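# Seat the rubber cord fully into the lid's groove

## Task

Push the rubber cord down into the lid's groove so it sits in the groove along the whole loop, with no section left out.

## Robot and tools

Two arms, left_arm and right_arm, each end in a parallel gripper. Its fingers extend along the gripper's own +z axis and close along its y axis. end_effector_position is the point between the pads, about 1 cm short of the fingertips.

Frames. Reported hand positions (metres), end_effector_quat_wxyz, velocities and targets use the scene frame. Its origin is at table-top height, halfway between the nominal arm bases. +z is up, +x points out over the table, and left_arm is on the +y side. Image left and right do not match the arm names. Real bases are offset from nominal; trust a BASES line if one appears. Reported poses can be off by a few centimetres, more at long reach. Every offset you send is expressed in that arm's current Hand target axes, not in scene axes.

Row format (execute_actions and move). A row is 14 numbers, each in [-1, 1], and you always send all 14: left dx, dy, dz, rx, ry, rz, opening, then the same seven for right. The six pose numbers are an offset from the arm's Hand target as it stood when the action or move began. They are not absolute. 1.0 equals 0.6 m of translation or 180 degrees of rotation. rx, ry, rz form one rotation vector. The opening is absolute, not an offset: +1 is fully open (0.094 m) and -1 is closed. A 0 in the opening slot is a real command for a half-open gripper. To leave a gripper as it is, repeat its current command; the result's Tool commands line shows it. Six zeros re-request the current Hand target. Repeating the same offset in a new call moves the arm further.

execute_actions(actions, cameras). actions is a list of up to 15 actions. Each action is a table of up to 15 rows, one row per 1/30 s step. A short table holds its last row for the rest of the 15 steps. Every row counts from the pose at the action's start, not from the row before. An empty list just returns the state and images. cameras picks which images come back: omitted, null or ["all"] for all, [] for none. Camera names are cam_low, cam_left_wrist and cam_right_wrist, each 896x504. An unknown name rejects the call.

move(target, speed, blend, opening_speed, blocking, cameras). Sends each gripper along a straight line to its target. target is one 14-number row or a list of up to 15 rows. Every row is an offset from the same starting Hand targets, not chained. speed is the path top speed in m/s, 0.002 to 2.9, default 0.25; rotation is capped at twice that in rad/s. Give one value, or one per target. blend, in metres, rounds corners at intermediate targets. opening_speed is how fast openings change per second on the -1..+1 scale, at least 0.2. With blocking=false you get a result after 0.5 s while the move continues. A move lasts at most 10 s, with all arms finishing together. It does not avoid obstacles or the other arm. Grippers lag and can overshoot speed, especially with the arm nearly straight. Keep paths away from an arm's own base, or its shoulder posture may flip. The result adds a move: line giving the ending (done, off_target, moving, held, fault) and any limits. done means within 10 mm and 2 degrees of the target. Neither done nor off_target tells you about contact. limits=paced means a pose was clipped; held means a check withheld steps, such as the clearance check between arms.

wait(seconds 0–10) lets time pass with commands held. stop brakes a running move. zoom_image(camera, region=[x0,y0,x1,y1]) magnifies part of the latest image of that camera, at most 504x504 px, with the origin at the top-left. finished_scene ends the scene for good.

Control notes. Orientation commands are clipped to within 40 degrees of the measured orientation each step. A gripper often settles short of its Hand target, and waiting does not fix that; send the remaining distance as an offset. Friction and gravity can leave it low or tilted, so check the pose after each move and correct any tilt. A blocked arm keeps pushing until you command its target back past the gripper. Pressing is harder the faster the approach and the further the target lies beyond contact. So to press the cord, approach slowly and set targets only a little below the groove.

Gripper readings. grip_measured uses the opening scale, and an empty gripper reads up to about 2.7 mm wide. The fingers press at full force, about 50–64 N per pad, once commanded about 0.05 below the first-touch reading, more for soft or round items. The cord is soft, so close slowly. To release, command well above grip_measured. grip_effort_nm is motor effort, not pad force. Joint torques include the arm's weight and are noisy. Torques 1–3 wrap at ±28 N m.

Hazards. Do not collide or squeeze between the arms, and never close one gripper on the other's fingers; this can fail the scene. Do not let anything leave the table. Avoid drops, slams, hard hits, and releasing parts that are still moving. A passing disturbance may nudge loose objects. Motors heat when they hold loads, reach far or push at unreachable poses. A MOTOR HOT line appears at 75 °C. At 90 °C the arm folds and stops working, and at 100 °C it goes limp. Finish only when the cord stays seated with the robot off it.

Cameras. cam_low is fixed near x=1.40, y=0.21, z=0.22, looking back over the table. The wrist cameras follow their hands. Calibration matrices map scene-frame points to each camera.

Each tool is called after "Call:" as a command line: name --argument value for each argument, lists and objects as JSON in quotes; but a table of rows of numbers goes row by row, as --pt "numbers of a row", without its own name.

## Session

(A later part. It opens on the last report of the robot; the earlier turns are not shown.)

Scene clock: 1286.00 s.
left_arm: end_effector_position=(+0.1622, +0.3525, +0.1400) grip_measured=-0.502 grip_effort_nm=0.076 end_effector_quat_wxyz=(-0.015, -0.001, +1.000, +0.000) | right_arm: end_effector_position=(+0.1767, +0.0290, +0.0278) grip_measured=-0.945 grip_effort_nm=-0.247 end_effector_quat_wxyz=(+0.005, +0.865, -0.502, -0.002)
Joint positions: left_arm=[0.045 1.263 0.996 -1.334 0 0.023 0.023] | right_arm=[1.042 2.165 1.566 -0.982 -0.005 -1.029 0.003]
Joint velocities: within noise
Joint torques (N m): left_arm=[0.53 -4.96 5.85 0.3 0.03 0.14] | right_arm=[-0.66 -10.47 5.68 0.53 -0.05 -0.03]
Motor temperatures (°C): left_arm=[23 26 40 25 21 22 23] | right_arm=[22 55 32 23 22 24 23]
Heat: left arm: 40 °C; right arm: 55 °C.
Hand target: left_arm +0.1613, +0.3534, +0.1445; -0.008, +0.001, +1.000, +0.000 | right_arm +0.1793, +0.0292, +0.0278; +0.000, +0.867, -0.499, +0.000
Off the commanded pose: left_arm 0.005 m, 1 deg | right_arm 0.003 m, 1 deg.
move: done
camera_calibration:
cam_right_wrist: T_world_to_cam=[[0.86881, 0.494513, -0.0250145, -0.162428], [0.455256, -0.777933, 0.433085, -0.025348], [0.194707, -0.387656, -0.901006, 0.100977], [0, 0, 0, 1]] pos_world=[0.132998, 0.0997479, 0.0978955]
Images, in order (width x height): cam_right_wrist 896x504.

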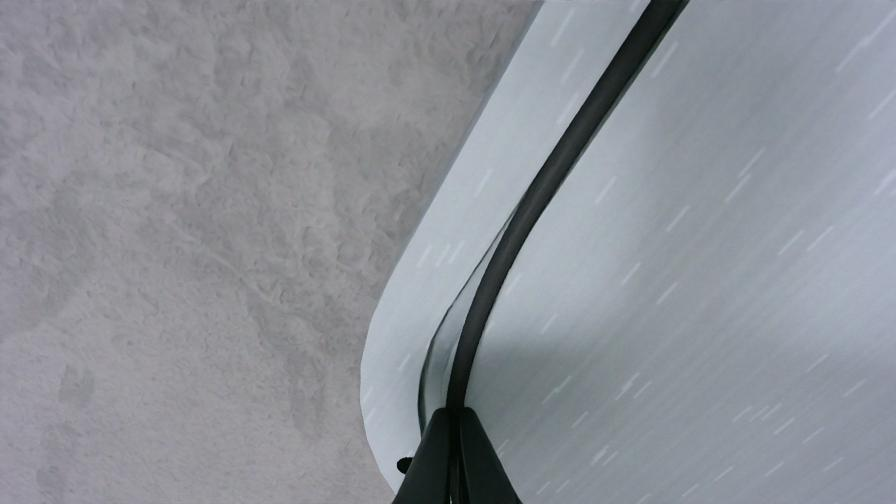

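Call:
move --pt "0 0 0 0 0 0 -0.5 0 0.012 -0.035 0 0 0 -0.95" --pt "0 0 0 0 0 0 -0.5 0 0.010 0.003 0 0 0 -0.95" --speed 0.06 --cameras '["cam_right_wrist"]'

Call:
zoom_image --camera "cam_right_wrist" --region '[360, 250, 560, 504]'

Scene clock: 1293.67 s.
left_arm: end_effector_position=(+0.1622, +0.3525, +0.1400) grip_measured=-0.502 grip_effort_nm=0.081 end_effector_quat_wxyz=(-0.015, -0.001, +1.000, +0.000) | right_arm: end_effector_position=(+0.1738, +0.0236, +0.0257) grip_measured=-0.945 grip_effort_nm=-0.252 end_effector_quat_wxyz=(+0.010, +0.865, -0.502, -0.002)
Joint positions: left_arm=[0.045 1.263 0.996 -1.334 0 0.023 0.023] | right_arm=[1.042 2.154 1.54 -0.976 -0.004 -1.029 0.003]
Joint velocities: within noise
Joint torques (N m): left_arm=[0.55 -4.86 5.94 0.27 0.09 0.17] | right_arm=[-0.01 -10.84 5.08 0.63 -0.06 0.03]
Motor temperatures (°C): left_arm=[23 26 40 25 21 22 23] | right_arm=[22 54 32 23 22 24 23]
Heat: left arm: 40 °C; right arm: 54 °C.
Hand target: left_arm +0.1613, +0.3534, +0.1445; -0.008, +0.001, +1.000, +0.000 | right_arm +0.1741, +0.0263, +0.0260; +0.000, +0.867, -0.499, +0.000
Off the commanded pose: left_arm 0.005 m, 1 deg | right_arm 0.003 m, 1 deg.
move: done
camera_calibration:
cam_right_wrist: T_world_to_cam=[[0.868696, 0.494241, -0.0330573, -0.157076], [0.457042, -0.774004, 0.438213, -0.0278582], [0.190997, -0.395783, -0.898263, 0.0982941], [0, 0, 0, 1]] pos_world=[0.13041, 0.0949742, 0.0953092]
Images, in order (width x height): cam_right_wrist 896x504.

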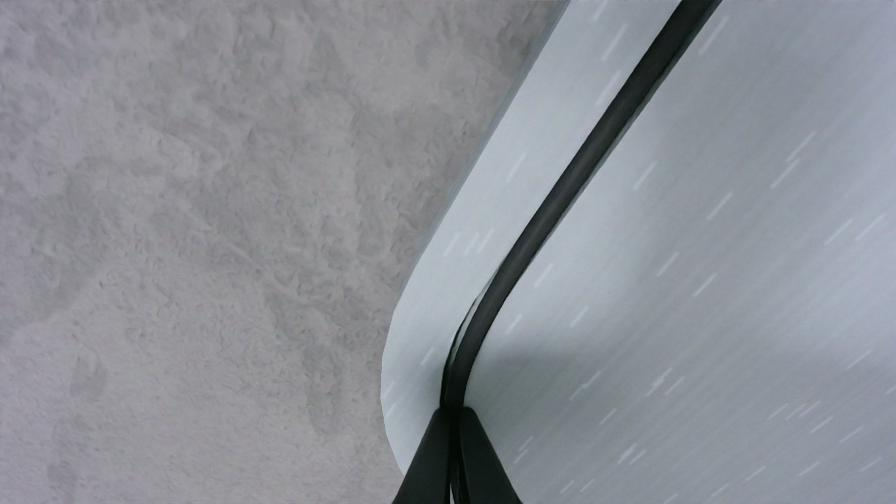

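Scaled by 1.984 from the camera's 896x504 image, which has a finer 1280x720 frame.

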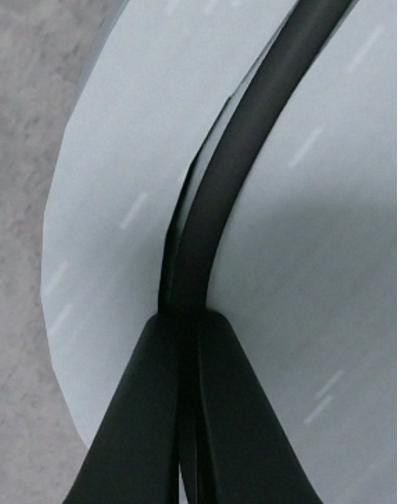

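Call:
move --pt "0 0 0 0 0 0 -0.5 0 0.006 -0.03 0 0 0 -0.95" --pt "0 0 0 0 0 0 -0.5 0 0.003 0.003 0 0 0 -0.95" --pt "0 0 0 0 0 0 -0.5 0 0.003 0.02 0 0 0 -0.95" --speed 0.06 --cameras '["cam_right_wrist"]'

Call:
zoom_image --camera "cam_right_wrist" --region '[360, 250, 560, 504]'

Scene clock: 1299.37 s.
left_arm: end_effector_position=(+0.1622, +0.3525, +0.1400) grip_measured=-0.502 grip_effort_nm=0.076 end_effector_quat_wxyz=(-0.015, -0.001, +1.000, +0.000) | right_arm: end_effector_position=(+0.1736, +0.0232, +0.0249) grip_measured=-0.945 grip_effort_nm=-0.252 end_effector_quat_wxyz=(+0.005, +0.865, -0.502, -0.002)
Joint positions: left_arm=[0.045 1.263 0.996 -1.334 0 0.023 0.023] | right_arm=[1.042 2.145 1.521 -0.957 -0.004 -1.029 0.003]
Joint velocities: within noise
Joint torques (N m): left_arm=[0.55 -4.98 5.93 0.31 0.01 0.11] | right_arm=[0.13 -8.81 3.9 0.96 -0.08 0.08]
Motor temperatures (°C): left_arm=[23 26 40 25 21 22 23] | right_arm=[22 52 32 23 22 24 23]
Heat: left arm: 40 °C; right arm: 52 °C.
Hand target: left_arm +0.1613, +0.3534, +0.1445; -0.008, +0.001, +1.000, +0.000 | right_arm +0.1725, +0.0253, +0.0140; +0.000, +0.867, -0.499, +0.000
Off the commanded pose: left_arm 0.005 m, 1 deg | right_arm 0.011 m, 1 deg.
move: off_target (right_arm)
camera_calibration:
cam_right_wrist: T_world_to_cam=[[0.868846, 0.494487, -0.0242819, -0.157009], [0.454846, -0.777904, 0.433566, -0.0271854], [0.195504, -0.387747, -0.900794, 0.0966024], [0, 0, 0, 1]] pos_world=[0.129895, 0.0939483, 0.0949932]
Images, in order (width x height): cam_right_wrist 896x504.

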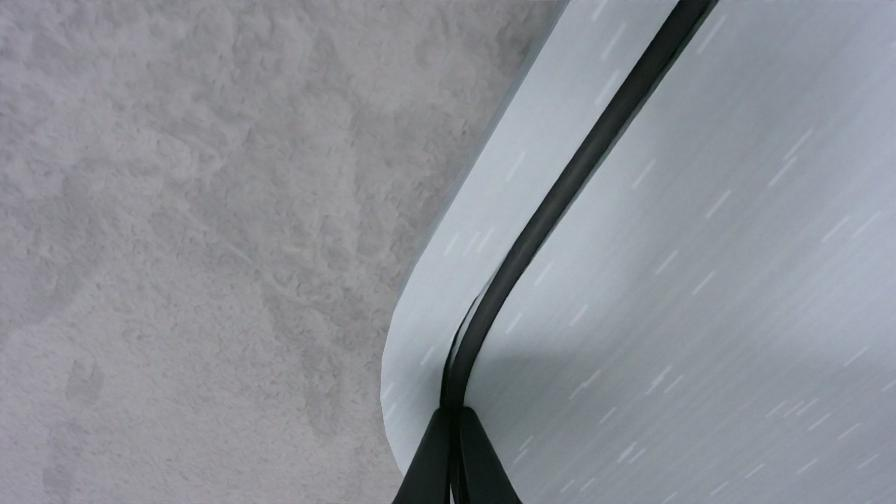

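Scaled by 1.984 from the camera's 896x504 image, which has a finer 1280x720 frame.

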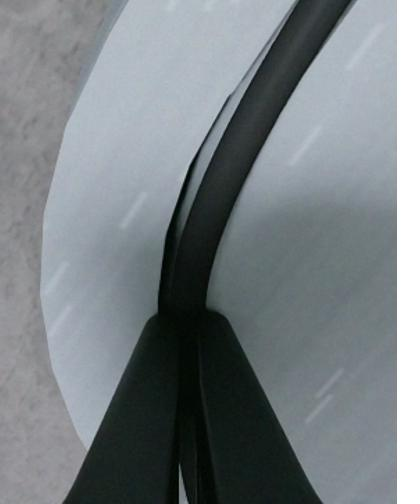

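Call:
move --pt "0 0 0 0 0 0 -0.5 0 0.004 -0.06 0 0 0 -0.95" --pt "0 0 0 0 0 0 -0.5 0 0.004 -0.02 0 0 0 -0.95" --speed 0.06 --cameras '["cam_right_wrist"]'

Call:
zoom_image --camera "cam_right_wrist" --region '[360, 250, 560, 504]'

Scene clock: 1306.47 s.
left_arm: end_effector_position=(+0.1622, +0.3525, +0.1400) grip_measured=-0.502 grip_effort_nm=0.081 end_effector_quat_wxyz=(-0.015, -0.001, +1.000, +0.000) | right_arm: end_effector_position=(+0.1719, +0.0200, +0.0271) grip_measured=-0.945 grip_effort_nm=-0.271 end_effector_quat_wxyz=(+0.011, +0.865, -0.502, -0.002)
Joint positions: left_arm=[0.045 1.263 0.996 -1.334 0 0.023 0.023] | right_arm=[1.042 2.14 1.523 -0.976 -0.004 -1.029 0.003]
Joint velocities: within noise
Joint torques (N m): left_arm=[0.4 -4.92 5.71 0.29 0.07 0.18] | right_arm=[0.4 -10.73 4.66 0.71 -0.09 0.1]
Motor temperatures (°C): left_arm=[23 26 40 25 21 22 23] | right_arm=[22 51 32 23 22 24 23]
Heat: left arm: 40 °C; right arm: 51 °C.
Hand target: left_arm +0.1613, +0.3534, +0.1445; -0.008, +0.001, +1.000, +0.000 | right_arm +0.1704, +0.0241, +0.0261; +0.000, +0.867, -0.499, +0.000
Off the commanded pose: left_arm 0.005 m, 1 deg | right_arm 0.004 m, 1 deg.
move: done
camera_calibration:
cam_right_wrist: T_world_to_cam=[[0.868658, 0.494148, -0.0353715, -0.153472], [0.45762, -0.772994, 0.439391, -0.03047], [0.189782, -0.397867, -0.897599, 0.0987676], [0, 0, 0, 1]] pos_world=[0.128514, 0.091581, 0.0966135]
Images, in order (width x height): cam_right_wrist 896x504.

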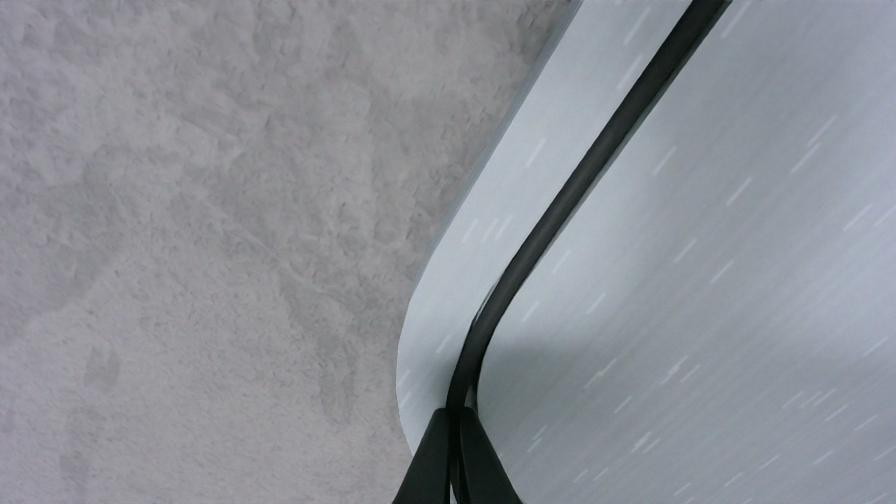

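Scaled by 1.984 from the camera's 896x504 image, which has a finer 1280x720 frame.

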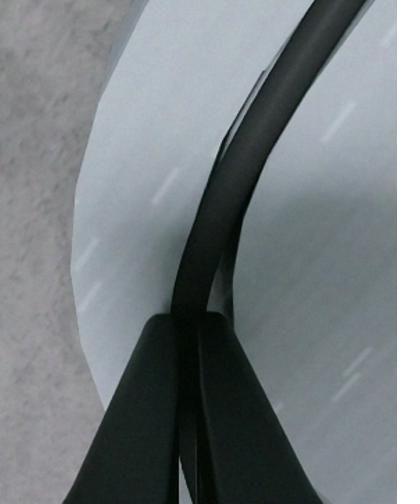

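Call:
move --pt "0 0 0 0 0 0 -0.5 0 -0.004 -0.035 0 0 0 -0.95" --pt "0 0 0 0 0 0 -0.5 0 -0.004 0.00 0 0 0 -0.95" --speed 0.06 --cameras '["cam_right_wrist"]'

Call:
zoom_image --camera "cam_right_wrist" --region '[360, 250, 560, 504]'

Scene clock: 1312.27 s.
left_arm: end_effector_position=(+0.1622, +0.3525, +0.1400) grip_measured=-0.502 grip_effort_nm=0.081 end_effector_quat_wxyz=(-0.015, -0.001, +1.000, +0.000) | right_arm: end_effector_position=(+0.1729, +0.0219, +0.0275) grip_measured=-0.945 grip_effort_nm=-0.271 end_effector_quat_wxyz=(+0.007, +0.865, -0.502, -0.002)
Joint positions: left_arm=[0.045 1.263 0.996 -1.334 0 0.023 0.023] | right_arm=[1.042 2.14 1.525 -0.969 -0.004 -1.029 0.003]
Joint velocities: within noise
Joint torques (N m): left_arm=[0.66 -4.92 5.82 0.27 0.05 0.15] | right_arm=[0.25 -9.98 5.46 0.6 -0.06 0.06]
Motor temperatures (°C): left_arm=[23 26 40 25 21 22 23] | right_arm=[22 52 32 23 22 24 23]
Heat: left arm: 40 °C; right arm: 52 °C.
Hand target: left_arm +0.1613, +0.3534, +0.1445; -0.008, +0.001, +1.000, +0.000 | right_arm +0.1725, +0.0254, +0.0261; +0.000, +0.867, -0.499, +0.000
Off the commanded pose: left_arm 0.005 m, 1 deg | right_arm 0.004 m, 1 deg.
move: done
camera_calibration:
cam_right_wrist: T_world_to_cam=[[0.868773, 0.494407, -0.0282153, -0.155546], [0.455843, -0.776145, 0.435667, -0.029225], [0.193497, -0.391357, -0.899666, 0.0989887], [0, 0, 0, 1]] pos_world=[0.129302, 0.0929598, 0.0974004]
Images, in order (width x height): cam_right_wrist 896x504.

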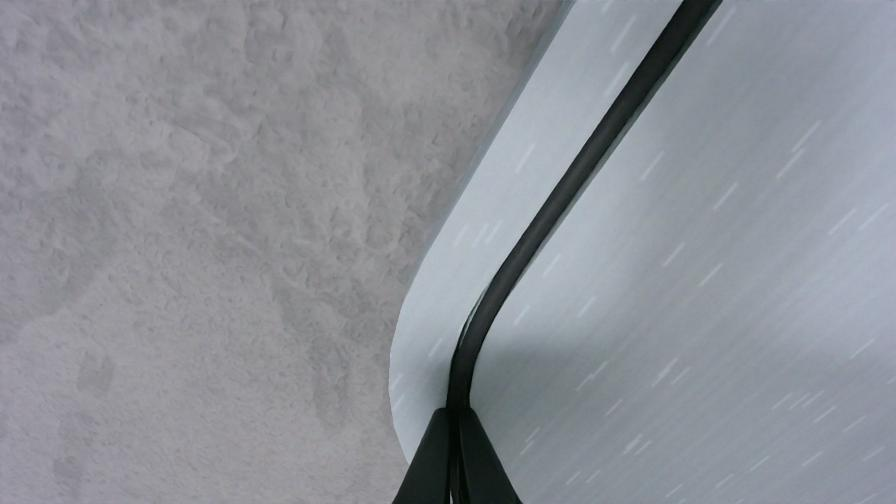

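Scaled by 1.984 from the camera's 896x504 image, which has a finer 1280x720 frame.

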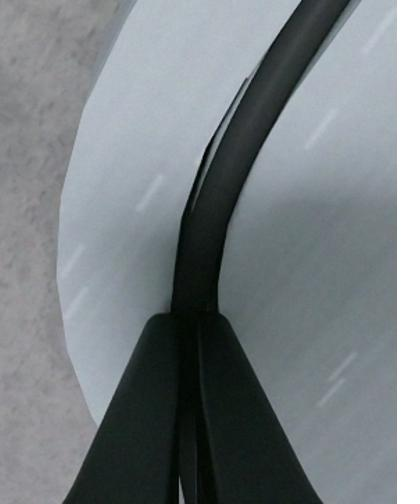

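Call:
move --pt "0 0 0 0 0 0 -0.5 0 0 0.022 0 0 0 -0.95" --speed 0.05 --cameras '["cam_right_wrist"]'

Call:
zoom_image --camera "cam_right_wrist" --region '[360, 250, 560, 504]'

Call:
move --pt "0 0 0 0 0 0 -0.5 0 0 0 0 0 0 -0.6" --pt "0 0 0 0 0 0 -0.5 -0.01 -0.0115 -0.05 0 0 0 -0.45" --pt "0 0 0 0 0 0 -0.5 -0.006 -0.01 -0.08 0 0 0 -0.45" --speed 0.06 --cameras '["cam_right_wrist"]'

Scene clock: 1319.17 s.
left_arm: end_effector_position=(+0.1622, +0.3525, +0.1400) grip_measured=-0.502 grip_effort_nm=0.076 end_effector_quat_wxyz=(-0.015, -0.001, +1.000, +0.000) | right_arm: end_effector_position=(+0.1739, +0.0231, +0.0252) grip_measured=-0.945 grip_effort_nm=-0.271 end_effector_quat_wxyz=(+0.002, +0.865, -0.502, -0.001)
Joint positions: left_arm=[0.045 1.263 0.996 -1.334 0 0.023 0.023] | right_arm=[1.042 2.14 1.515 -0.95 -0.002 -1.029 0.003]
Joint velocities: within noise
Joint torques (N m): left_arm=[0.39 -4.92 5.93 0.26 0.03 0.2] | right_arm=[0.18 -8.31 4.22 0.92 -0.06 0.04]
Motor temperatures (°C): left_arm=[23 26 40 25 21 22 23] | right_arm=[22 52 31 23 22 24 23]
Heat: left arm: 40 °C; right arm: 52 °C.
Hand target: left_arm +0.1613, +0.3534, +0.1445; -0.008, +0.001, +1.000, +0.000 | right_arm +0.1725, +0.0254, +0.0129; +0.000, +0.867, -0.499, +0.000
Off the commanded pose: left_arm 0.005 m, 1 deg | right_arm 0.013 m, 0 deg.
move: off_target (right_arm)
camera_calibration:
cam_right_wrist: T_world_to_cam=[[0.868907, 0.494615, -0.0188982, -0.157369], [0.453163, -0.779569, 0.432338, -0.0270992], [0.199108, -0.384225, -0.901514, 0.0961044], [0, 0, 0, 1]] pos_world=[0.129884, 0.0936369, 0.0953814]
Images, in order (width x height): cam_right_wrist 896x504.

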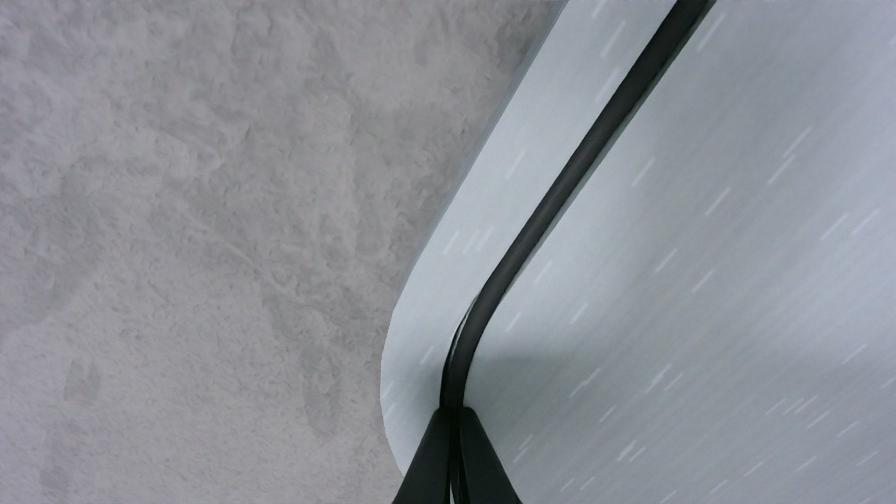

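Scaled by 1.984 from the camera's 896x504 image, which has a finer 1280x720 frame.

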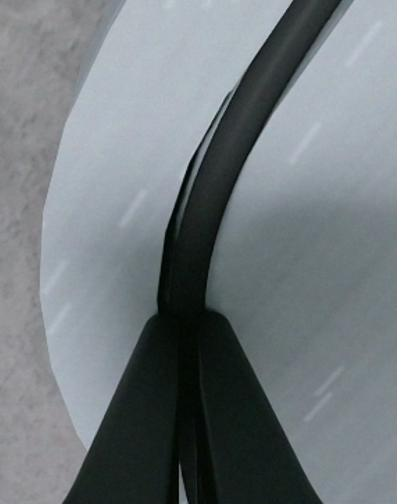

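Scene clock: 1322.53 s.
left_arm: end_effector_position=(+0.1622, +0.3525, +0.1400) grip_measured=-0.502 grip_effort_nm=0.081 end_effector_quat_wxyz=(-0.015, -0.001, +1.000, +0.000) | right_arm: end_effector_position=(+0.1737, +0.0266, +0.0492) grip_measured=-0.453 grip_effort_nm=0.144 end_effector_quat_wxyz=(+0.013, +0.866, -0.500, -0.003)
Joint positions: left_arm=[0.045 1.263 0.996 -1.334 0 0.023 0.023] | right_arm=[1.045 2.14 1.615 -1.072 -0.006 -1.029 0.026]
Joint velocities: within noise
Joint torques (N m): left_arm=[0.54 -5.08 5.85 0.27 0.04 0.16] | right_arm=[-0.1 -11.6 7.92 0.19 -0.05 0.04]
Motor temperatures (°C): left_arm=[23 26 40 25 21 22 23] | right_arm=[22 51 32 23 22 24 23]
Heat: left arm: 40 °C; right arm: 51 °C.
Hand target: left_arm +0.1613, +0.3534, +0.1445; -0.008, +0.001, +1.000, +0.000 | right_arm +0.1759, +0.0315, +0.0608; +0.000, +0.867, -0.499, +0.000
Off the commanded pose: left_arm 0.005 m, 1 deg | right_arm 0.013 m, 2 deg.
move: off_target (right_arm)
camera_calibration:
cam_right_wrist: T_world_to_cam=[[0.867058, 0.496641, -0.0394852, -0.157158], [0.46151, -0.770809, 0.439161, -0.0366541], [0.187669, -0.399, -0.89754, 0.121256], [0, 0, 0, 1]] pos_world=[0.130425, 0.0981788, 0.118724]
Images, in order (width x height): cam_right_wrist 896x504.

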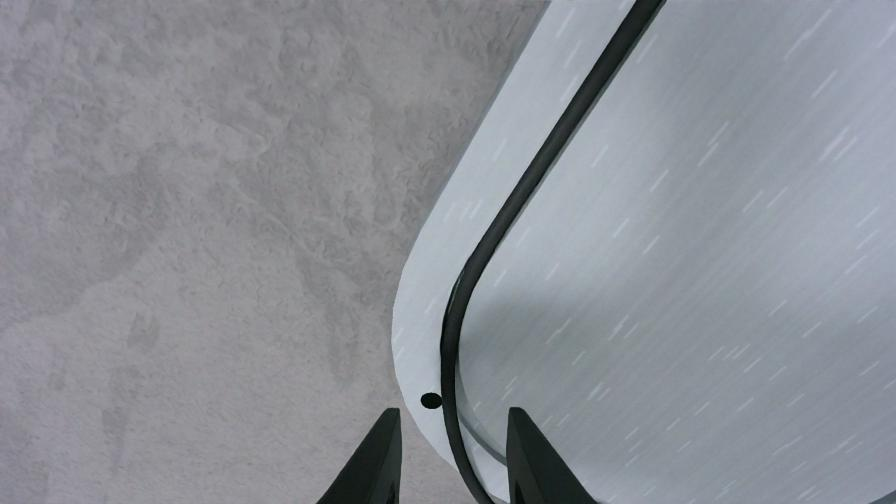

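Call:
move --pt "0 0 0 0 0 0 -0.5 0.049 -0.0065 0 0 0 -0.167 -0.3" --pt "0 0 0 0 0 0 -0.5 0.049 -0.0065 0.035 0 0 -0.167 -0.3" --speed 0.12 --cameras '["cam_right_wrist"]'

Scene clock: 1331.80 s.
left_arm: end_effector_position=(+0.1622, +0.3525, +0.1400) grip_measured=-0.502 grip_effort_nm=0.085 end_effector_quat_wxyz=(-0.015, -0.001, +1.000, +0.000) | right_arm: end_effector_position=(+0.1894, +0.0079, +0.0356) grip_measured=-0.303 grip_effort_nm=0.144 end_effector_quat_wxyz=(+0.009, +0.965, -0.260, -0.005)
Joint positions: left_arm=[0.045 1.263 0.996 -1.334 0 0.023 0.023] | right_arm=[0.988 2.122 1.53 -1 -0.004 -1.608 0.033]
Joint velocities: within noise
Joint torques (N m): left_arm=[0.38 -4.92 6.01 0.24 0.01 0.18] | right_arm=[-1.07 -11.15 5.6 0.43 -0.07 -0.07]
Motor temperatures (°C): left_arm=[23 26 40 25 21 22 23] | right_arm=[22 52 32 23 22 24 23]
Heat: left arm: 40 °C; right arm: 52 °C.
Hand target: left_arm +0.1613, +0.3534, +0.1445; -0.008, +0.001, +1.000, +0.000 | right_arm +0.1941, +0.0079, +0.0398; +0.000, +0.966, -0.257, +0.000
Off the commanded pose: left_arm 0.005 m, 1 deg | right_arm 0.006 m, 1 deg.
move: done
camera_calibration:
cam_right_wrist: T_world_to_cam=[[0.504124, 0.862925, -0.0349061, -0.0963695], [0.787964, -0.443035, 0.427591, -0.116361], [0.353514, -0.243063, -0.903298, 0.0662399], [0, 0, 0, 1]] pos_world=[0.116853, 0.0477084, 0.106225]
Images, in order (width x height): cam_right_wrist 896x504.

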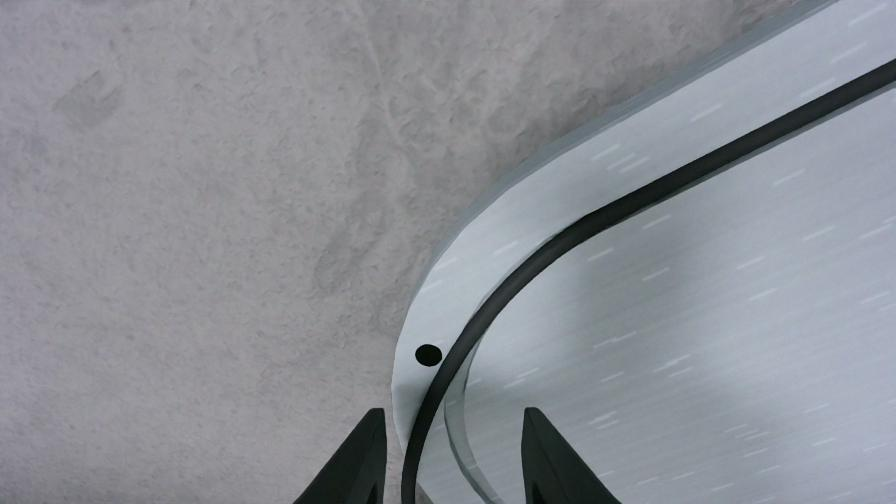

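Call:
move --pt "0 0 0 0 0 0 -0.5 0 0 0.023 0 0 0 -0.3" --pt "0 0 0 0 0 0 -0.5 0 0 0.023 0 0 0 -0.95" --speed 0.08 --cameras '["cam_right_wrist"]'

Call:
zoom_image --camera "cam_right_wrist" --region '[360, 250, 560, 504]'

Scene clock: 1337.63 s.
left_arm: end_effector_position=(+0.1622, +0.3525, +0.1400) grip_measured=-0.502 grip_effort_nm=0.076 end_effector_quat_wxyz=(-0.015, -0.001, +1.000, +0.000) | right_arm: end_effector_position=(+0.1906, +0.0099, +0.0289) grip_measured=-0.947 grip_effort_nm=-0.125 end_effector_quat_wxyz=(+0.000, +0.966, -0.260, -0.002)
Joint positions: left_arm=[0.045 1.263 0.996 -1.334 0 0.023 0.023] | right_arm=[0.988 2.122 1.502 -0.952 -0.004 -1.609 0.002]
Joint velocities: within noise
Joint torques (N m): left_arm=[0.47 -4.98 5.93 0.29 0.04 0.13] | right_arm=[-1.09 -9.54 5.57 0.52 -0.07 -0.08]
Motor temperatures (°C): left_arm=[23 26 40 25 21 22 23] | right_arm=[22 51 32 23 22 24 23]
Heat: left arm: 40 °C; right arm: 51 °C.
Hand target: left_arm +0.1613, +0.3534, +0.1445; -0.008, +0.001, +1.000, +0.000 | right_arm +0.1941, +0.0080, +0.0260; +0.000, +0.966, -0.257, +0.000
Off the commanded pose: left_arm 0.005 m, 1 deg | right_arm 0.005 m, 0 deg.
move: done
camera_calibration:
cam_right_wrist: T_world_to_cam=[[0.50376, 0.863712, -0.0150711, -0.0994592], [0.783751, -0.449646, 0.428431, -0.112739], [0.363264, -0.227638, -0.903449, 0.0581928], [0, 0, 0, 1]] pos_world=[0.117324, 0.0484582, 0.0993762]
Images, in order (width x height): cam_right_wrist 896x504.

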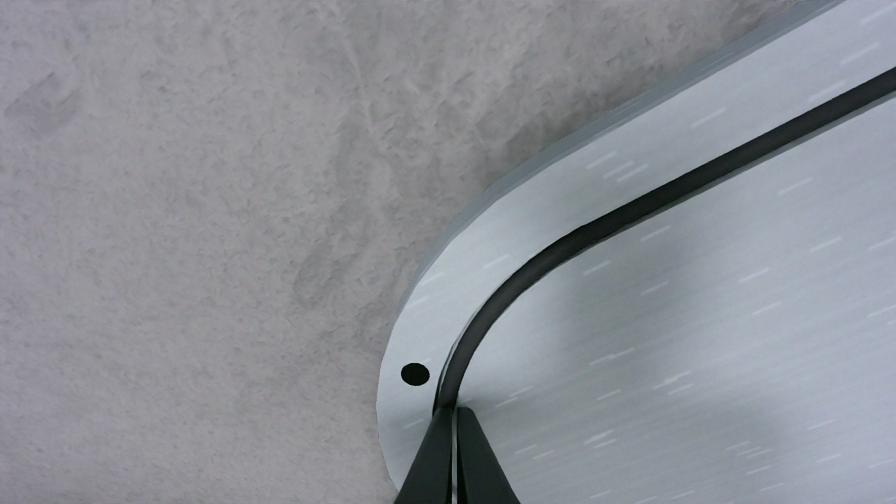

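Scaled by 1.984 from the camera's 896x504 image, which has a finer 1280x720 frame.

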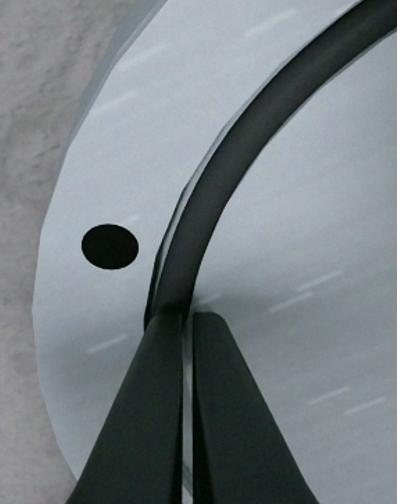

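Call:
move --pt "0 0 0 0 0 0 -0.5 0 0.007 -0.035 0 0 0 -0.6" --pt "0 0 0 0 0 0 -0.5 0 0.0055 -0.0 0 0 0 -0.6" --pt "0 0 0 0 0 0 -0.5 0 0.0055 -0.0 0 0 0 -0.95" --speed 0.08 --cameras '["cam_right_wrist"]'

Call:
zoom_image --camera "cam_right_wrist" --region '[360, 250, 560, 504]'

Scene clock: 1343.17 s.
left_arm: end_effector_position=(+0.1622, +0.3525, +0.1400) grip_measured=-0.502 grip_effort_nm=0.081 end_effector_quat_wxyz=(-0.015, -0.001, +1.000, +0.000) | right_arm: end_effector_position=(+0.1880, +0.0056, +0.0256) grip_measured=-0.948 grip_effort_nm=-0.867 end_effector_quat_wxyz=(+0.007, +0.966, -0.260, -0.004)
Joint positions: left_arm=[0.045 1.263 0.996 -1.334 0 0.023 0.023] | right_arm=[0.988 2.121 1.487 -0.952 -0.004 -1.61 0.002]
Joint velocities: within noise
Joint torques (N m): left_arm=[0.47 -5.03 6.04 0.28 0.07 0.19] | right_arm=[-1.06 -10.36 5.24 0.56 -0.08 -0.07]
Motor temperatures (°C): left_arm=[23 26 40 25 21 22 23] | right_arm=[22 50 32 23 22 24 23]
Heat: left arm: 40 °C; right arm: 50 °C.
Hand target: left_arm +0.1613, +0.3534, +0.1445; -0.008, +0.001, +1.000, +0.000 | right_arm +0.1924, +0.0051, +0.0260; +0.000, +0.966, -0.257, +0.000
Off the commanded pose: left_arm 0.005 m, 1 deg | right_arm 0.004 m, 1 deg.
move: done
camera_calibration:
cam_right_wrist: T_world_to_cam=[[0.50291, 0.863834, -0.0295376, -0.0939355], [0.787293, -0.44371, 0.428125, -0.111838], [0.356723, -0.238563, -0.903237, 0.0564698], [0, 0, 0, 1]] pos_world=[0.115147, 0.0449925, 0.0961118]
Images, in order (width x height): cam_right_wrist 896x504.

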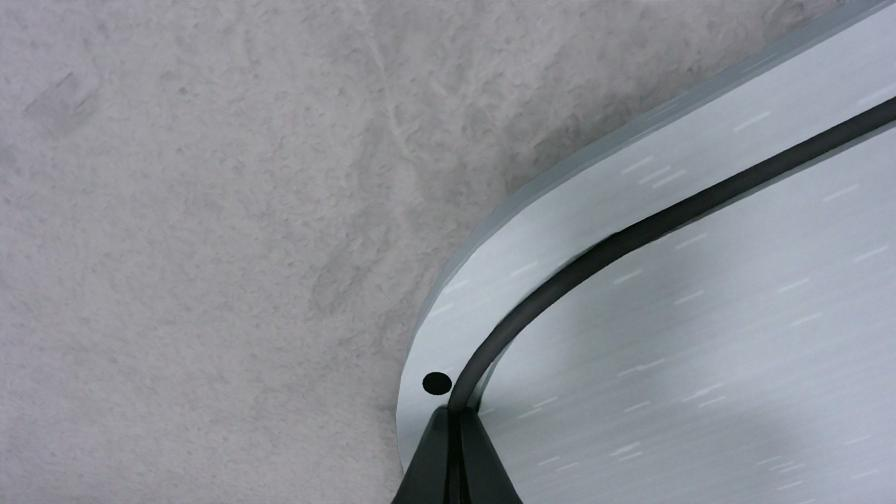

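Scaled by 1.984 from the camera's 896x504 image, which has a finer 1280x720 frame.

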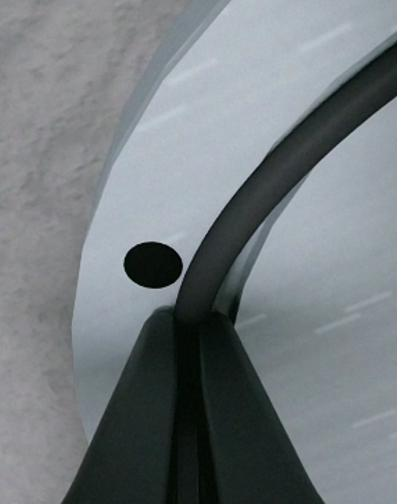

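Call:
move --pt "0 0 0 0 0 0 -0.5 0 -0.004 -0.035 0 0 0 -0.95" --pt "0 0 0 0 0 0 -0.5 0 -0.0035 -0.0 0 0 0 -0.95" --speed 0.08 --cameras '["cam_right_wrist"]'

Call:
zoom_image --camera "cam_right_wrist" --region '[360, 250, 560, 504]'

Scene clock: 1347.77 s.
left_arm: end_effector_position=(+0.1622, +0.3525, +0.1400) grip_measured=-0.502 grip_effort_nm=0.076 end_effector_quat_wxyz=(-0.015, -0.001, +1.000, +0.000) | right_arm: end_effector_position=(+0.1896, +0.0081, +0.0273) grip_measured=-0.946 grip_effort_nm=-0.559 end_effector_quat_wxyz=(+0.003, +0.966, -0.260, -0.003)
Joint positions: left_arm=[0.045 1.263 0.996 -1.334 0 0.023 0.023] | right_arm=[0.988 2.121 1.494 -0.95 -0.004 -1.61 0.003]
Joint velocities: left_arm=[within noise] | right_arm=[0.007 0.022 -0.012 0.022 -0.007 0.066 0.006]
Joint torques (N m): left_arm=[0.43 -4.72 5.94 0.28 0.04 0.16] | right_arm=[-1.1 -9.83 5.52 0.49 -0.08 -0.08]
Motor temperatures (°C): left_arm=[23 26 40 25 21 22 23] | right_arm=[22 50 32 23 22 24 23]
Heat: left arm: 40 °C; right arm: 50 °C.
Hand target: left_arm +0.1613, +0.3534, +0.1445; -0.008, +0.001, +1.000, +0.000 | right_arm +0.1934, +0.0069, +0.0259; +0.000, +0.966, -0.257, +0.000
Off the commanded pose: left_arm 0.005 m, 1 deg | right_arm 0.004 m, 0 deg.
move: done
camera_calibration:
cam_right_wrist: T_world_to_cam=[[0.50303, 0.864017, -0.0208607, -0.0970248], [0.785285, -0.446845, 0.428552, -0.11244], [0.360955, -0.231956, -0.903276, 0.0572669], [0, 0, 0, 1]] pos_world=[0.116433, 0.0468713, 0.0978903]
Images, in order (width x height): cam_right_wrist 896x504.

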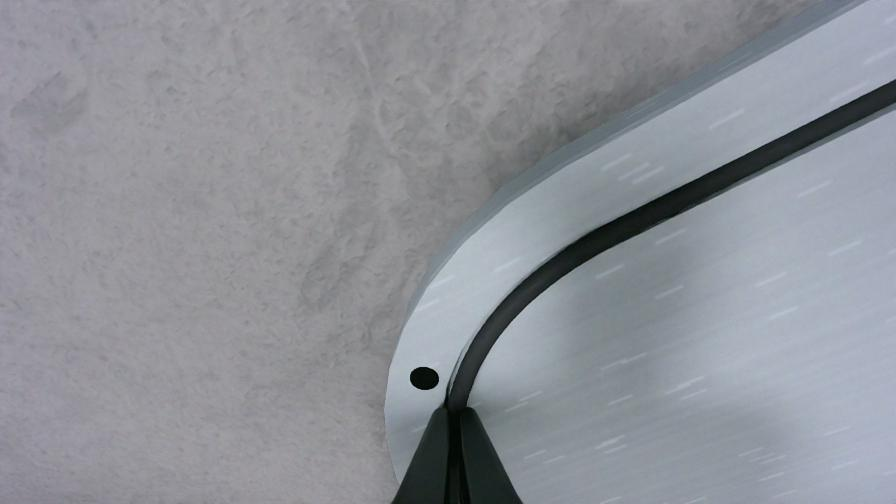

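Scaled by 1.984 from the camera's 896x504 image, which has a finer 1280x720 frame.

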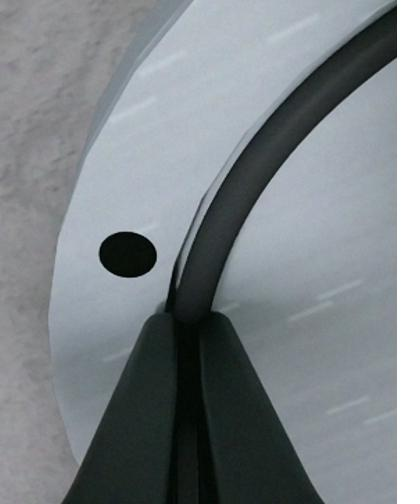

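Call:
move --pt "0 0 0 0 0 0 -0.5 0 0.0015 0.022 0 0 0 -0.95" --speed 0.05 --cameras '["cam_right_wrist"]'

Call:
zoom_image --camera "cam_right_wrist" --region '[360, 250, 560, 504]'

Call:
move --pt "0 0 0 0 0 0 -0.5 0 0 0 0 0 0 -0.6" --pt "0 0 0 0 0 0 -0.5 -0.004 -0.016 -0.05 0 0 0 -0.45" --pt "0 0 0 0 0 0 -0.5 -0.004 -0.014 -0.08 0 0 0 -0.45" --speed 0.06 --cameras '["cam_right_wrist"]'

Scene clock: 1353.77 s.
left_arm: end_effector_position=(+0.1622, +0.3525, +0.1400) grip_measured=-0.502 grip_effort_nm=0.085 end_effector_quat_wxyz=(-0.015, -0.001, +1.000, +0.000) | right_arm: end_effector_position=(+0.1897, +0.0081, +0.0249) grip_measured=-0.949 grip_effort_nm=-0.867 end_effector_quat_wxyz=(+0.000, +0.966, -0.260, -0.002)
Joint positions: left_arm=[0.045 1.263 0.996 -1.334 0 0.023 0.023] | right_arm=[0.988 2.121 1.484 -0.935 -0.003 -1.61 0.002]
Joint velocities: left_arm=[within noise] | right_arm=[0.002 -0.002 0.002 -0.051 0.007 0.022 -0.004]
Joint torques (N m): left_arm=[0.59 -4.85 5.64 0.32 0.08 0.17] | right_arm=[-1.02 -8.31 4.04 0.85 -0.07 -0.08]
Motor temperatures (°C): left_arm=[23 26 40 25 21 22 23] | right_arm=[22 49 32 23 22 24 23]
Heat: left arm: 40 °C; right arm: 49 °C.
Hand target: left_arm +0.1613, +0.3534, +0.1445; -0.008, +0.001, +1.000, +0.000 | right_arm +0.1930, +0.0061, +0.0128; +0.000, +0.966, -0.257, +0.000
Off the commanded pose: left_arm 0.005 m, 1 deg | right_arm 0.013 m, 0 deg.
move: off_target (right_arm)
camera_calibration:
cam_right_wrist: T_world_to_cam=[[0.503083, 0.864084, -0.0162967, -0.097372], [0.784095, -0.448419, 0.429086, -0.111167], [0.363459, -0.228644, -0.903117, 0.0545502], [0, 0, 0, 1]] pos_world=[0.116325, 0.0467607, 0.0953785]
Images, in order (width x height): cam_right_wrist 896x504.

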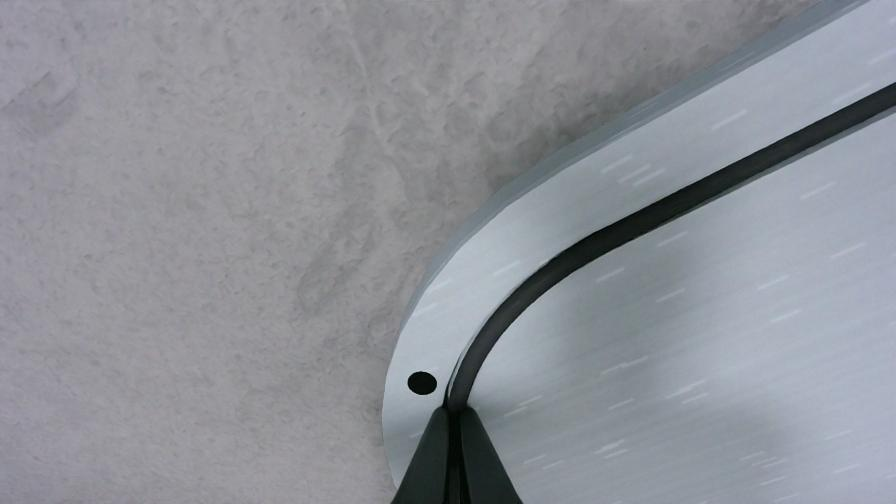

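Scaled by 1.984 from the camera's 896x504 image, which has a finer 1280x720 frame.

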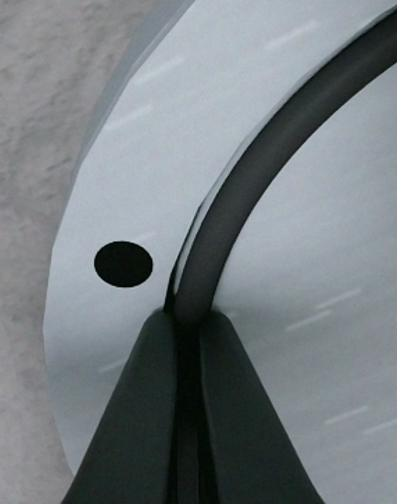

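Scene clock: 1357.17 s.
left_arm: end_effector_position=(+0.1622, +0.3525, +0.1400) grip_measured=-0.502 grip_effort_nm=0.076 end_effector_quat_wxyz=(-0.015, -0.001, +1.000, +0.000) | right_arm: end_effector_position=(+0.1916, +0.0109, +0.0503) grip_measured=-0.453 grip_effort_nm=0.144 end_effector_quat_wxyz=(+0.010, +0.966, -0.260, -0.005)
Joint positions: left_arm=[0.045 1.263 0.996 -1.334 0 0.023 0.023] | right_arm=[0.988 2.119 1.587 -1.061 -0.003 -1.61 0.026]
Joint velocities: within noise
Joint torques (N m): left_arm=[0.53 -4.92 5.98 0.31 0.06 0.11] | right_arm=[-0.46 -11.17 7.8 0.17 -0.1 0]
Motor temperatures (°C): left_arm=[23 26 40 25 21 22 23] | right_arm=[22 49 32 23 22 24 23]
Heat: left arm: 40 °C; right arm: 49 °C.
Hand target: left_arm +0.1613, +0.3534, +0.1445; -0.008, +0.001, +1.000, +0.000 | right_arm +0.1951, +0.0145, +0.0608; +0.000, +0.966, -0.257, +0.000
Off the commanded pose: left_arm 0.005 m, 1 deg | right_arm 0.012 m, 1 deg.
move: off_target (right_arm)
camera_calibration:
cam_right_wrist: T_world_to_cam=[[0.502757, 0.863641, -0.036874, -0.0991473], [0.788558, -0.440738, 0.428867, -0.123272], [0.354136, -0.244693, -0.902615, 0.0793443], [0, 0, 0, 1]] pos_world=[0.118955, 0.0507123, 0.120829]
Images, in order (width x height): cam_right_wrist 896x504.

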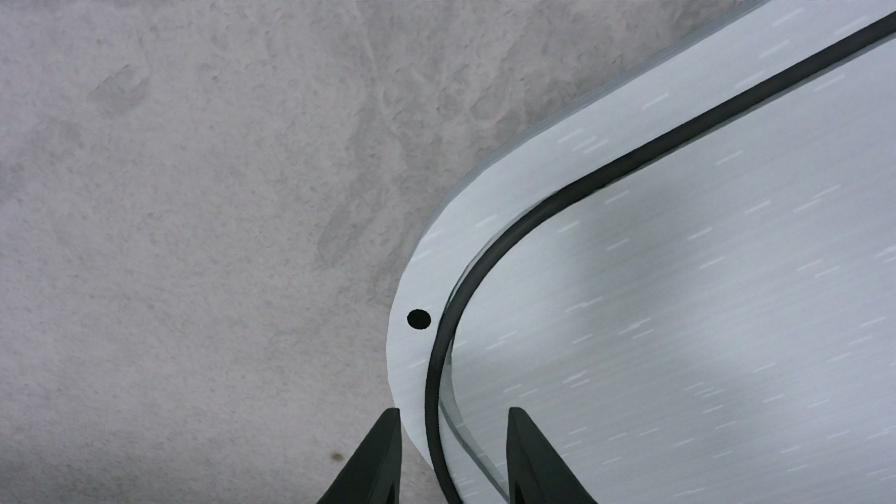

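Call:
move --pt "0 0 0 0 0 0 -0.5 0.055 -0.004 -0.05 0 0 0.833 -0.2" --pt "0 0 0 0 0 0 -0.5 0.055 -0.004 0.025 0 0 0.833 -0.2" --speed 0.4 --cameras '["cam_right_wrist"]'

Scene clock: 1366.87 s.
left_arm: end_effector_position=(+0.1622, +0.3525, +0.1400) grip_measured=-0.502 grip_effort_nm=0.081 end_effector_quat_wxyz=(-0.015, -0.001, +1.000, +0.000) | right_arm: end_effector_position=(+0.2213, +0.0006, +0.0486) grip_measured=-0.203 grip_effort_nm=0.149 end_effector_quat_wxyz=(-0.002, -0.012, +1.000, -0.001)
Joint positions: left_arm=[0.045 1.263 0.996 -1.334 0 0.023 0.023] | right_arm=[0.911 2.135 1.606 -1.046 -0.003 0.907 0.037]
Joint velocities: within noise
Joint torques (N m): left_arm=[0.51 -4.97 5.74 0.27 0.04 0.17] | right_arm=[-0.94 -9.55 6.06 0.53 0.01 0.13]
Motor temperatures (°C): left_arm=[23 26 40 25 21 22 23] | right_arm=[22 50 33 23 22 24 23]
Heat: left arm: 40 °C; right arm: 50 °C.
Hand target: left_arm +0.1613, +0.3534, +0.1445; -0.008, +0.001, +1.000, +0.000 | right_arm +0.2250, +0.0003, +0.0459; +0.000, -0.002, +1.000, +0.000
Off the commanded pose: left_arm 0.005 m, 1 deg | right_arm 0.005 m, 1 deg.
move: done
camera_calibration:
cam_right_wrist: T_world_to_cam=[[0.0213547, -0.999694, -0.0124974, 0.00116634], [-0.899341, -0.0246685, 0.436552, 0.222366], [-0.436727, 0.00191696, -0.899592, 0.239465], [0, 0, 0, 1]] pos_world=[0.304539, 0.00619236, 0.118361]
Images, in order (width x height): cam_right_wrist 896x504.

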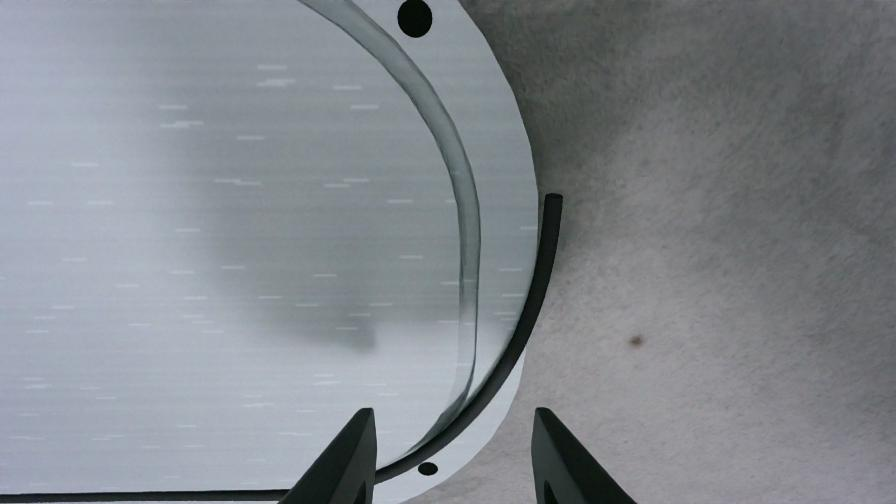

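Call:
move --pt "0 0 0 0 0 0 -0.5 -0.018 -0.007 0 0 0 0 -0.2" --pt "0 0 0 0 0 0 -0.5 -0.018 -0.007 0.033 0 0 0 -0.2" --speed 0.1 --cameras '["cam_right_wrist"]'

Scene clock: 1371.33 s.
left_arm: end_effector_position=(+0.1622, +0.3525, +0.1400) grip_measured=-0.502 grip_effort_nm=0.081 end_effector_quat_wxyz=(-0.015, -0.001, +1.000, +0.000) | right_arm: end_effector_position=(+0.2338, -0.0034, +0.0308) grip_measured=-0.203 grip_effort_nm=0.154 end_effector_quat_wxyz=(-0.001, -0.001, +1.000, +0.001)
Joint positions: left_arm=[0.045 1.263 0.996 -1.334 0 0.023 0.023] | right_arm=[0.881 2.168 1.585 -0.986 -0.003 0.898 0.037]
Joint velocities: within noise
Joint torques (N m): left_arm=[0.32 -4.94 6.02 0.29 0.08 0.11] | right_arm=[-0.64 -9.31 5.76 0.58 0.01 -0.02]
Motor temperatures (°C): left_arm=[23 26 40 25 21 22 23] | right_arm=[22 51 33 23 22 24 23]
Heat: left arm: 40 °C; right arm: 51 °C.
Hand target: left_arm +0.1613, +0.3534, +0.1445; -0.008, +0.001, +1.000, +0.000 | right_arm +0.2357, -0.0039, +0.0260; +0.000, -0.002, +1.000, +0.000
Off the commanded pose: left_arm 0.005 m, 1 deg | right_arm 0.005 m, 0 deg.
move: done
camera_calibration:
cam_right_wrist: T_world_to_cam=[[-0.000747307, -0.99986, -0.0167314, 0.0019834], [-0.9011, -0.0065816, 0.433561, 0.24181], [-0.43361, 0.0154007, -0.900969, 0.228288], [0, 0, 0, 1]] pos_world=[0.316884, 0.0000588189, 0.100875]
Images, in order (width x height): cam_right_wrist 896x504.

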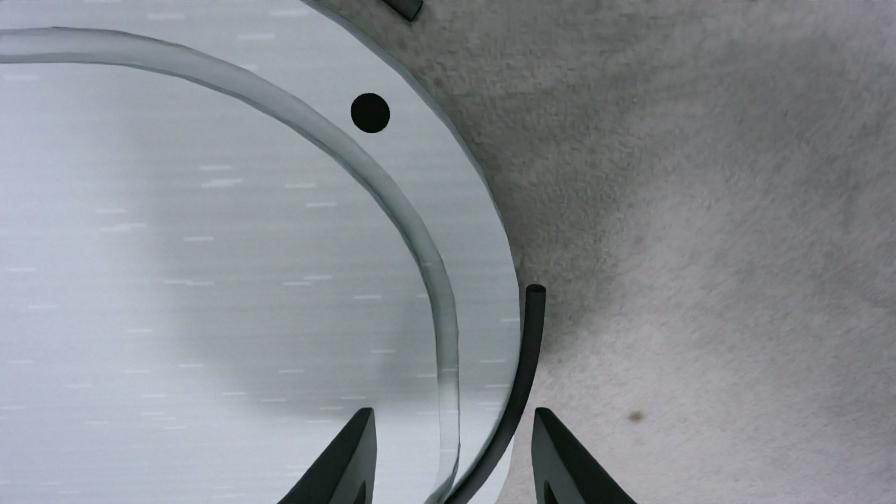

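Call:
move --pt "0 0 0 0 0 0 -0.5 0 0.002 0.009 0 0 0 -0.2" --pt "0 0 0 0 0 0 -0.5 0 0.002 0.009 0 0 0 -0.95" --speed 0.05 --opening_speed 0.6 --cameras '["cam_right_wrist"]'

Call:
zoom_image --camera "cam_right_wrist" --region '[360, 250, 560, 504]'

Scene clock: 1378.83 s.
left_arm: end_effector_position=(+0.1622, +0.3525, +0.1400) grip_measured=-0.502 grip_effort_nm=0.076 end_effector_quat_wxyz=(-0.015, -0.001, +1.000, +0.000) | right_arm: end_effector_position=(+0.2366, -0.0029, +0.0271) grip_measured=-0.948 grip_effort_nm=-0.457 end_effector_quat_wxyz=(+0.005, -0.001, +1.000, +0.000)
Joint positions: left_arm=[0.045 1.263 0.996 -1.334 0 0.023 0.023] | right_arm=[0.881 2.176 1.582 -0.97 0.008 0.898 0.002]
Joint velocities: within noise
Joint torques (N m): left_arm=[0.53 -5.03 5.72 0.24 0.07 0.16] | right_arm=[-0.53 -9.16 5.6 0.58 -0.09 0]
Motor temperatures (°C): left_arm=[23 26 40 25 21 22 23] | right_arm=[22 50 32 23 22 24 23]
Heat: left arm: 40 °C; right arm: 50 °C.
Hand target: left_arm +0.1613, +0.3534, +0.1445; -0.008, +0.001, +1.000, +0.000 | right_arm +0.2357, -0.0027, +0.0205; +0.000, -0.002, +1.000, +0.000
Off the commanded pose: left_arm 0.005 m, 1 deg | right_arm 0.007 m, 1 deg.
move: done
camera_calibration:
cam_right_wrist: T_world_to_cam=[[-0.000189318, -0.999897, -0.0143611, 0.0022363], [-0.906342, -0.00589666, 0.422504, 0.247599], [-0.422545, 0.0130961, -0.906247, 0.223736], [0, 0, 0, 1]] pos_world=[0.318948, 0.000766012, 0.0981807]
Images, in order (width x height): cam_right_wrist 896x504.

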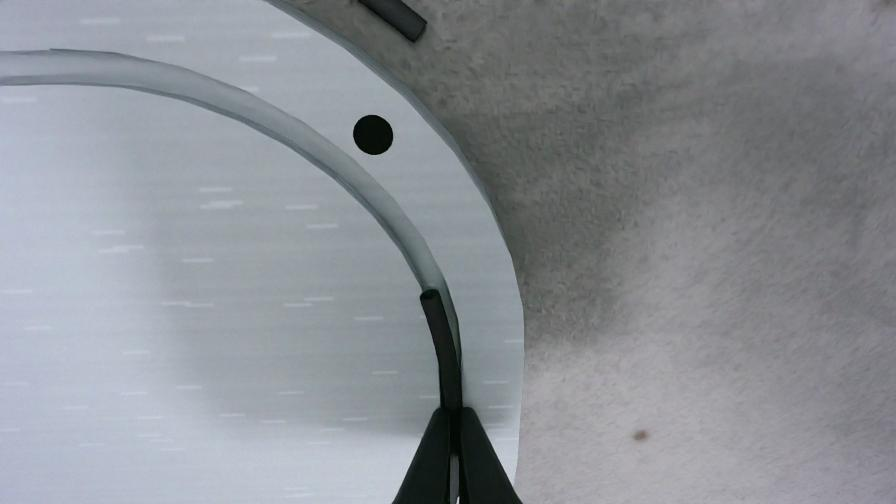

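Scaled by 1.984 from the camera's 896x504 image, which has a finer 1280x720 frame.

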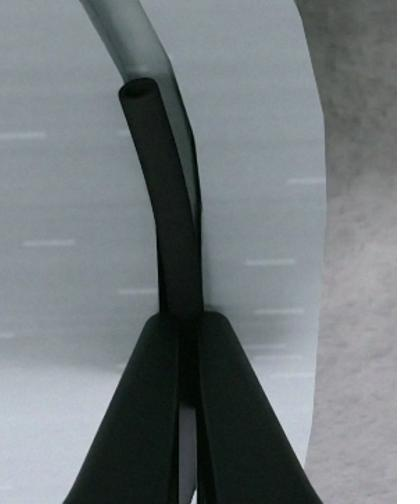

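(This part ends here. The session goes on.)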